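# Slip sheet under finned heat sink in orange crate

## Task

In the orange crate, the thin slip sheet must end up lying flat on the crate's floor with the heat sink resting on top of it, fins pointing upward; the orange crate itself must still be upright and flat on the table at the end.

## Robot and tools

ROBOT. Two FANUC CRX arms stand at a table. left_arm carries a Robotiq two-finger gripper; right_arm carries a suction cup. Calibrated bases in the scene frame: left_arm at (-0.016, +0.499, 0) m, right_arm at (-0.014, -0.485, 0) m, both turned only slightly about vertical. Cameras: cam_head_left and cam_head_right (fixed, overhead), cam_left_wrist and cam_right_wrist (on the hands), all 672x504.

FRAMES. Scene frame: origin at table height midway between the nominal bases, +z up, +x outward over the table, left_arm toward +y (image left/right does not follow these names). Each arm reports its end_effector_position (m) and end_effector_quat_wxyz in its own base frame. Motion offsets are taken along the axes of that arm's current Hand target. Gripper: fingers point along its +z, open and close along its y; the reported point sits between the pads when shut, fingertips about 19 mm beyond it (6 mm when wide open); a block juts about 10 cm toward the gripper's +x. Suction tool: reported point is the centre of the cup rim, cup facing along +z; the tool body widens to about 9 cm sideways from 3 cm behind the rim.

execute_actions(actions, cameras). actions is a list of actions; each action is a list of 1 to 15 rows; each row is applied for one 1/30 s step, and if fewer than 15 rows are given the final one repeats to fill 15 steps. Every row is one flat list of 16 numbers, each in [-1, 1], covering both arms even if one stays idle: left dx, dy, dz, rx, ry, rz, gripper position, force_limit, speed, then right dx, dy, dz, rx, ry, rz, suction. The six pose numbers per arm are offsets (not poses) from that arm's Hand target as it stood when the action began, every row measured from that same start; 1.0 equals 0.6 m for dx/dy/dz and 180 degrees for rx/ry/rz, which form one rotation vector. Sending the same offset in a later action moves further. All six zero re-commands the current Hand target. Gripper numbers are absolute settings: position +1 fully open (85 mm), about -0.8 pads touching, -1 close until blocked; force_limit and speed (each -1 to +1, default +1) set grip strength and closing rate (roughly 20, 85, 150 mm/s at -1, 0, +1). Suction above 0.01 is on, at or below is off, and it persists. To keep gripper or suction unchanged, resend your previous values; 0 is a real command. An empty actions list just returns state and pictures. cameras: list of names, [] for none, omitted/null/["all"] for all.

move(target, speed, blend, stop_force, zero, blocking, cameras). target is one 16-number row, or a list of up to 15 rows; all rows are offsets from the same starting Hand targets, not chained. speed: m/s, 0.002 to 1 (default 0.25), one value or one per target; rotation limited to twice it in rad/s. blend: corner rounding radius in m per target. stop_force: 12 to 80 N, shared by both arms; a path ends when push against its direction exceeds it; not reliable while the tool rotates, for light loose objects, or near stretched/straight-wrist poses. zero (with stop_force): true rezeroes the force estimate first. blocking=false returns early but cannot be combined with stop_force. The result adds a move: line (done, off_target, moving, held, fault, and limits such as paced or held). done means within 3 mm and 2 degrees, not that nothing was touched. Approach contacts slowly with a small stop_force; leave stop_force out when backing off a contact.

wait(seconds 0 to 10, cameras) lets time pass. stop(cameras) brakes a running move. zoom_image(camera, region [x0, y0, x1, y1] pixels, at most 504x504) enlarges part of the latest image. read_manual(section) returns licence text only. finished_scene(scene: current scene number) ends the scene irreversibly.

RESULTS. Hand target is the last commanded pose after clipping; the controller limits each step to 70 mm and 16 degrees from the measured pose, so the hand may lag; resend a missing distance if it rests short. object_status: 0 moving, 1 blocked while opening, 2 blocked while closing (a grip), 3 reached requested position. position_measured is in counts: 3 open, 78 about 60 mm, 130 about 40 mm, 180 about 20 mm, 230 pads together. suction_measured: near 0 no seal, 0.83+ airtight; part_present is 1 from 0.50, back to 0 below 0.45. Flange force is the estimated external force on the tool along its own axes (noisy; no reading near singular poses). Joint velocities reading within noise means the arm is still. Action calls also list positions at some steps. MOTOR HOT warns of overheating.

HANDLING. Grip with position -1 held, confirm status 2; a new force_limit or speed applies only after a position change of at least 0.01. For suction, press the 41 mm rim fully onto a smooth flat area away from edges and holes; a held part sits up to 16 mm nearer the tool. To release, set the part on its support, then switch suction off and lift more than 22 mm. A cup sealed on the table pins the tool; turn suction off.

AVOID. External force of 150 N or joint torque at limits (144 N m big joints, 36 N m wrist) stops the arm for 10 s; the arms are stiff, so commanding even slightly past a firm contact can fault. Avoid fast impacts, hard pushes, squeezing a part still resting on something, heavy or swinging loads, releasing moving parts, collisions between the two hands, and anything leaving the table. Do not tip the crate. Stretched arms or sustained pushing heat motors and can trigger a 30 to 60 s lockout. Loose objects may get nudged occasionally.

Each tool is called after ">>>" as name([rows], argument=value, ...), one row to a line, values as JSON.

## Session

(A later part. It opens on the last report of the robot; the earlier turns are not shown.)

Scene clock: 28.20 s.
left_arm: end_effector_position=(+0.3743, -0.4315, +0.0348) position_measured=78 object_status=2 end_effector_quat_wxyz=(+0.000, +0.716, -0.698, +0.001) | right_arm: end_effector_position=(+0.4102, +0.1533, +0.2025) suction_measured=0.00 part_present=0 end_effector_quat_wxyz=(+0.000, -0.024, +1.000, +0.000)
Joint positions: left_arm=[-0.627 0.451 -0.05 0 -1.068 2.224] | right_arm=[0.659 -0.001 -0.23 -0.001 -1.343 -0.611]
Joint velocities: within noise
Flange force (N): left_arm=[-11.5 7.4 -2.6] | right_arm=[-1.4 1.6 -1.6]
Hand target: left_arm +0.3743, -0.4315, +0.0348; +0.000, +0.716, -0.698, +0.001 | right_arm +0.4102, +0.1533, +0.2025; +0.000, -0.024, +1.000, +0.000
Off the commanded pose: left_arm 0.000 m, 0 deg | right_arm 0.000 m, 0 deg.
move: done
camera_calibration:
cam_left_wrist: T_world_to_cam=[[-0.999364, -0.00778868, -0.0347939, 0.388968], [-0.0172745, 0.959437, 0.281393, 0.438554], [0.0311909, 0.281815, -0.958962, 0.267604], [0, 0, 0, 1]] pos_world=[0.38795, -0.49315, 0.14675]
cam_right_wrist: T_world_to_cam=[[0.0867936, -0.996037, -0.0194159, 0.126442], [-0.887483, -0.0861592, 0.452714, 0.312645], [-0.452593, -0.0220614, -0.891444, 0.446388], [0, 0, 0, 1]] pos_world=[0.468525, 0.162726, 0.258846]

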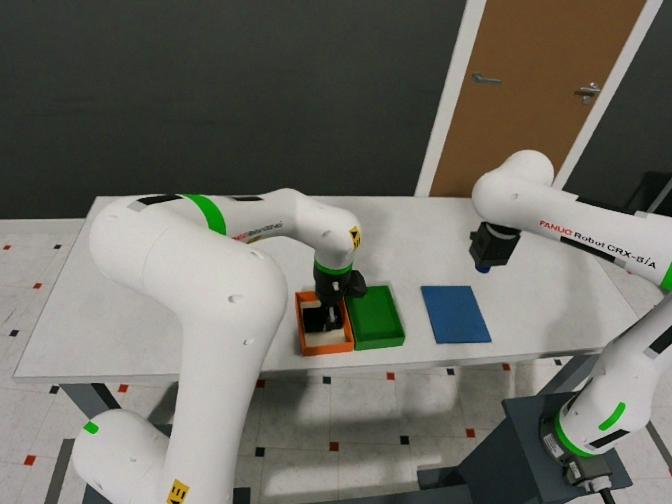

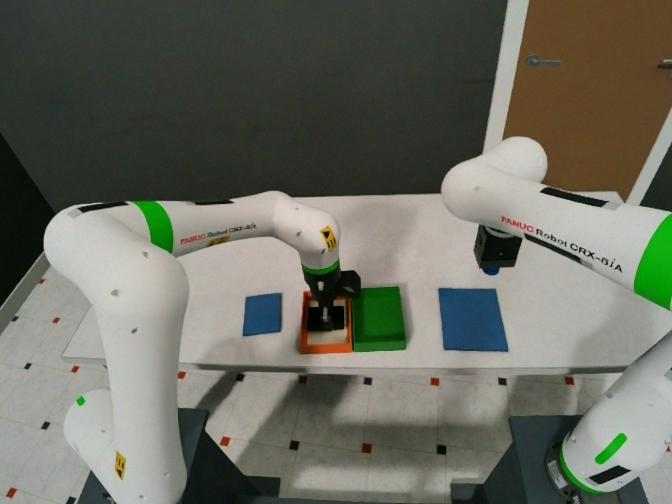

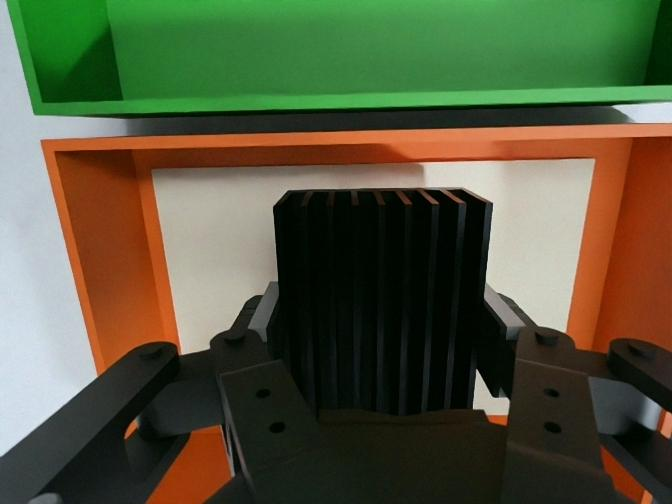

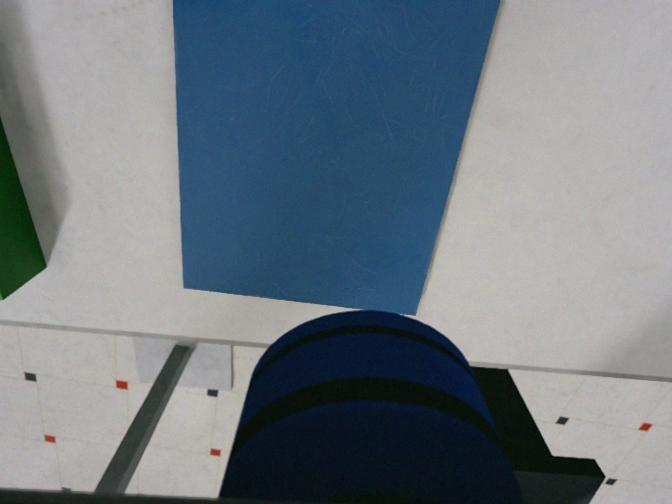

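>>> move(target=[0,0.002,0.026,0,0,0,-1,-0.8,-1,0,0,0,0,0,0,0], speed=0.01, stop_force=12, cameras=["cam_left_wrist"])

Scene clock: 29.97 s.
left_arm: end_effector_position=(+0.3736, -0.4317, +0.0257) position_measured=78 object_status=2 end_effector_quat_wxyz=(+0.000, +0.716, -0.698, +0.001) | right_arm: end_effector_position=(+0.4102, +0.1533, +0.2025) suction_measured=0.00 part_present=0 end_effector_quat_wxyz=(+0.000, -0.024, +1.000, +0.000)
Joint positions: left_arm=[-0.628 0.461 -0.06 0 -1.048 2.225] | right_arm=[0.659 -0.001 -0.23 -0.001 -1.343 -0.611]
Joint velocities: within noise
Flange force (N): left_arm=[-15.8 7.6 -28.7] | right_arm=[-1.6 0.8 -1.7]
Hand target: left_arm +0.3736, -0.4316, +0.0257; +0.000, +0.716, -0.698, +0.001 (not the last commanded pose) | right_arm +0.4102, +0.1533, +0.2025; +0.000, -0.024, +1.000, +0.000
Off the commanded pose: left_arm 0.007 m, 0 deg | right_arm 0.000 m, 0 deg.
move: contact (left_arm)
camera_calibration:
cam_left_wrist: T_world_to_cam=[[-0.999362, -0.00789622, -0.0348204, 0.388001], [-0.0173723, 0.959552, 0.280996, 0.441351], [0.0311932, 0.281422, -0.959077, 0.258746], [0, 0, 0, 1]] pos_world=[0.38735, -0.493252, 0.13765]
Images, in order (width x height): cam_left_wrist 672x504.

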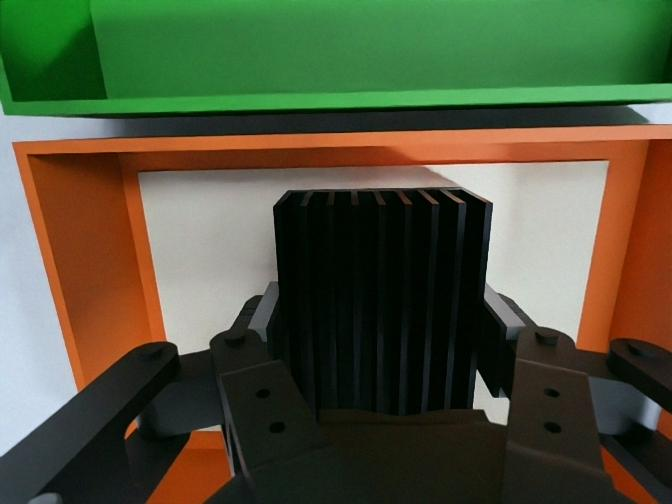

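>>> move([
  [0,0,-0.0013,0,0,0,-1,-0.8,-1,0,0,0,0,0,0,0],
  [0,0,-0.0013,0,0,0,0.9,-0.8,-1,0,0,0,0,0,0,0],
], speed=0.05, cameras=[])

>>> move([
  [0,0,-0.08,0,0,0,0.9,-0.8,-1,0,0,0,0,0,0,0],
  [-0.1,0,-0.3,0,0,0,0.9,-0.8,-1,0,0,0,0,0,0,0],
], speed=[0.08,0.25], blend=[0.02,0])

>>> zoom_image(camera="cam_head_right", region=[285, 275, 375, 365])

>>> zoom_image(camera="cam_left_wrist", region=[180, 0, 600, 300])

Scene clock: 32.53 s.
left_arm: end_effector_position=(+0.3736, -0.4316, +0.0265) position_measured=16 object_status=0 end_effector_quat_wxyz=(+0.000, +0.716, -0.698, +0.001) | right_arm: end_effector_position=(+0.4102, +0.1533, +0.2025) suction_measured=0.00 part_present=0 end_effector_quat_wxyz=(+0.000, -0.024, +1.000, +0.000)
Joint positions: left_arm=[-0.628 0.46 -0.059 0 -1.05 2.225] | right_arm=[0.659 -0.001 -0.23 -0.001 -1.343 -0.611]
Joint velocities: within noise
Flange force (N): left_arm=[-11.1 6.3 -4.8] | right_arm=[-1.3 0.8 -1.6]
Hand target: left_arm +0.3736, -0.4316, +0.0265; +0.000, +0.716, -0.698, +0.001 | right_arm +0.4102, +0.1533, +0.2025; +0.000, -0.024, +1.000, +0.000
Off the commanded pose: left_arm 0.000 m, 0 deg | right_arm 0.000 m, 0 deg.
move: done
No camera images: "cameras" was empty.

Scene clock: 34.10 s.
left_arm: end_effector_position=(+0.3718, -0.3715, +0.2064) position_measured=16 object_status=3 end_effector_quat_wxyz=(+0.000, +0.716, -0.698, +0.001) | right_arm: end_effector_position=(+0.4102, +0.1533, +0.2025) suction_measured=0.00 part_present=0 end_effector_quat_wxyz=(+0.000, -0.024, +1.000, +0.000)
Joint positions: left_arm=[-0.535 0.207 0.049 0 -1.412 2.132] | right_arm=[0.659 -0.001 -0.23 -0.001 -1.343 -0.611]
Joint velocities: within noise
Flange force (N): left_arm=[-9.8 6.6 -0.6] | right_arm=[-1.6 1.1 -1.5]
Hand target: left_arm +0.3718, -0.3715, +0.2065; +0.000, +0.716, -0.698, +0.001 | right_arm +0.4102, +0.1533, +0.2025; +0.000, -0.024, +1.000, +0.000
Off the commanded pose: left_arm 0.000 m, 0 deg | right_arm 0.000 m, 0 deg.
move: done
camera_calibration:
cam_left_wrist: T_world_to_cam=[[-0.999365, -0.00792614, -0.0347251, 0.392826], [-0.0173742, 0.959551, 0.280997, 0.332873], [0.0310933, 0.281422, -0.95908, 0.415237], [0, 0, 0, 1]] pos_world=[0.385449, -0.433152, 0.31835]
cam_right_wrist: T_world_to_cam=[[0.0867936, -0.996037, -0.0194159, 0.126442], [-0.887483, -0.0861592, 0.452714, 0.312645], [-0.452593, -0.0220614, -0.891444, 0.446388], [0, 0, 0, 1]] pos_world=[0.468525, 0.162726, 0.258846]

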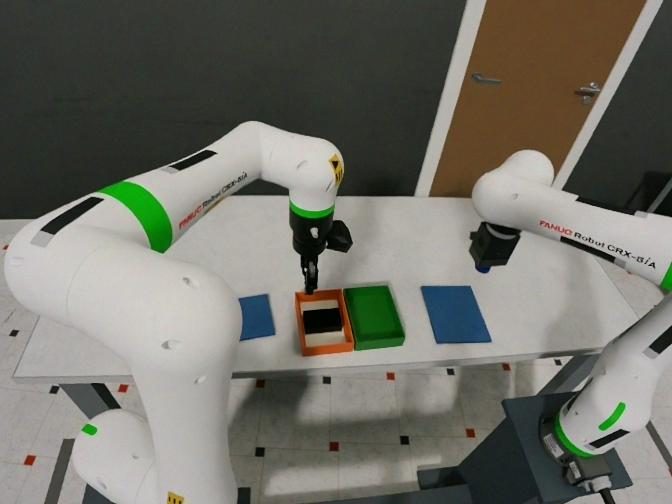

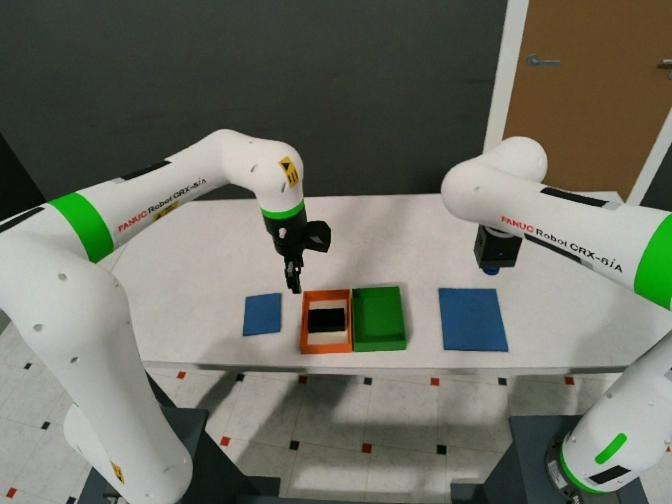

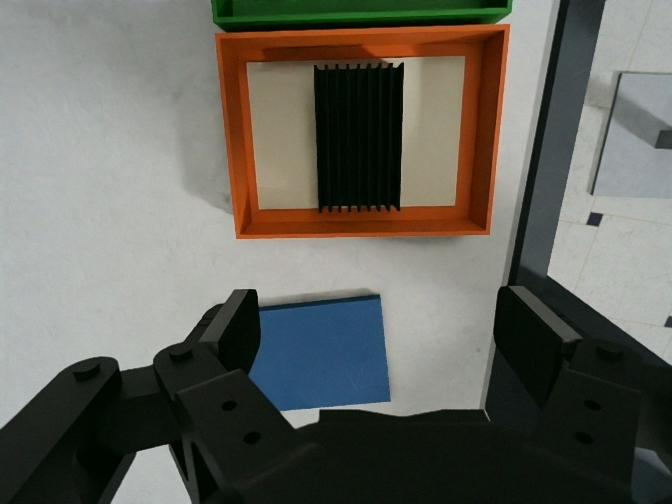

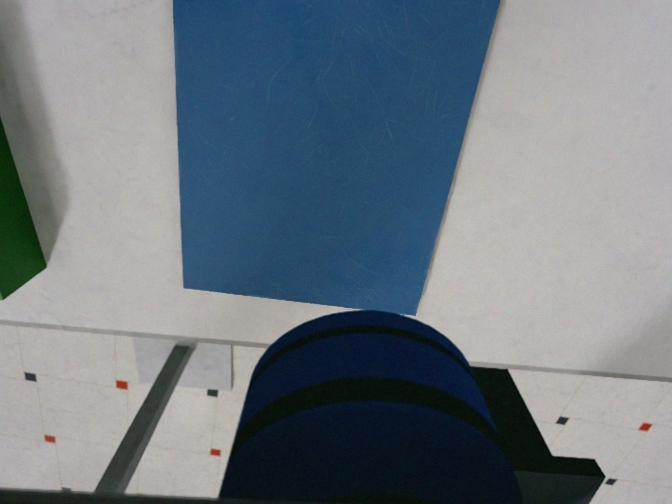

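Scaled by 5.600 from the camera's 672x504 image, which has a finer 960x720 frame.

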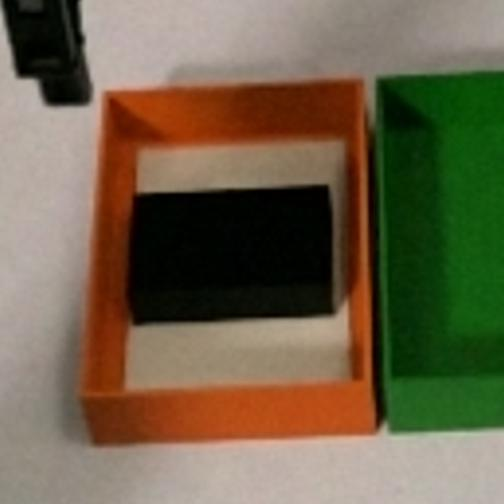

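Scaled by 1.200 from the camera's 672x504 image, which has a finer 960x720 frame.

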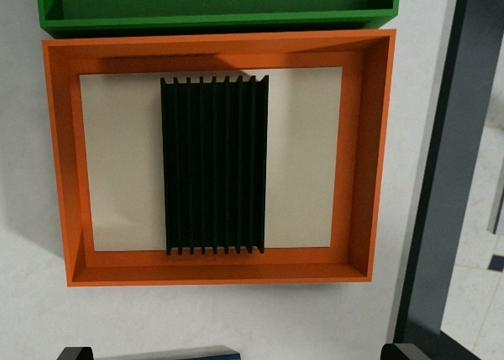

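>>> finished_scene(scene=2)

The scene is finished: the task was done.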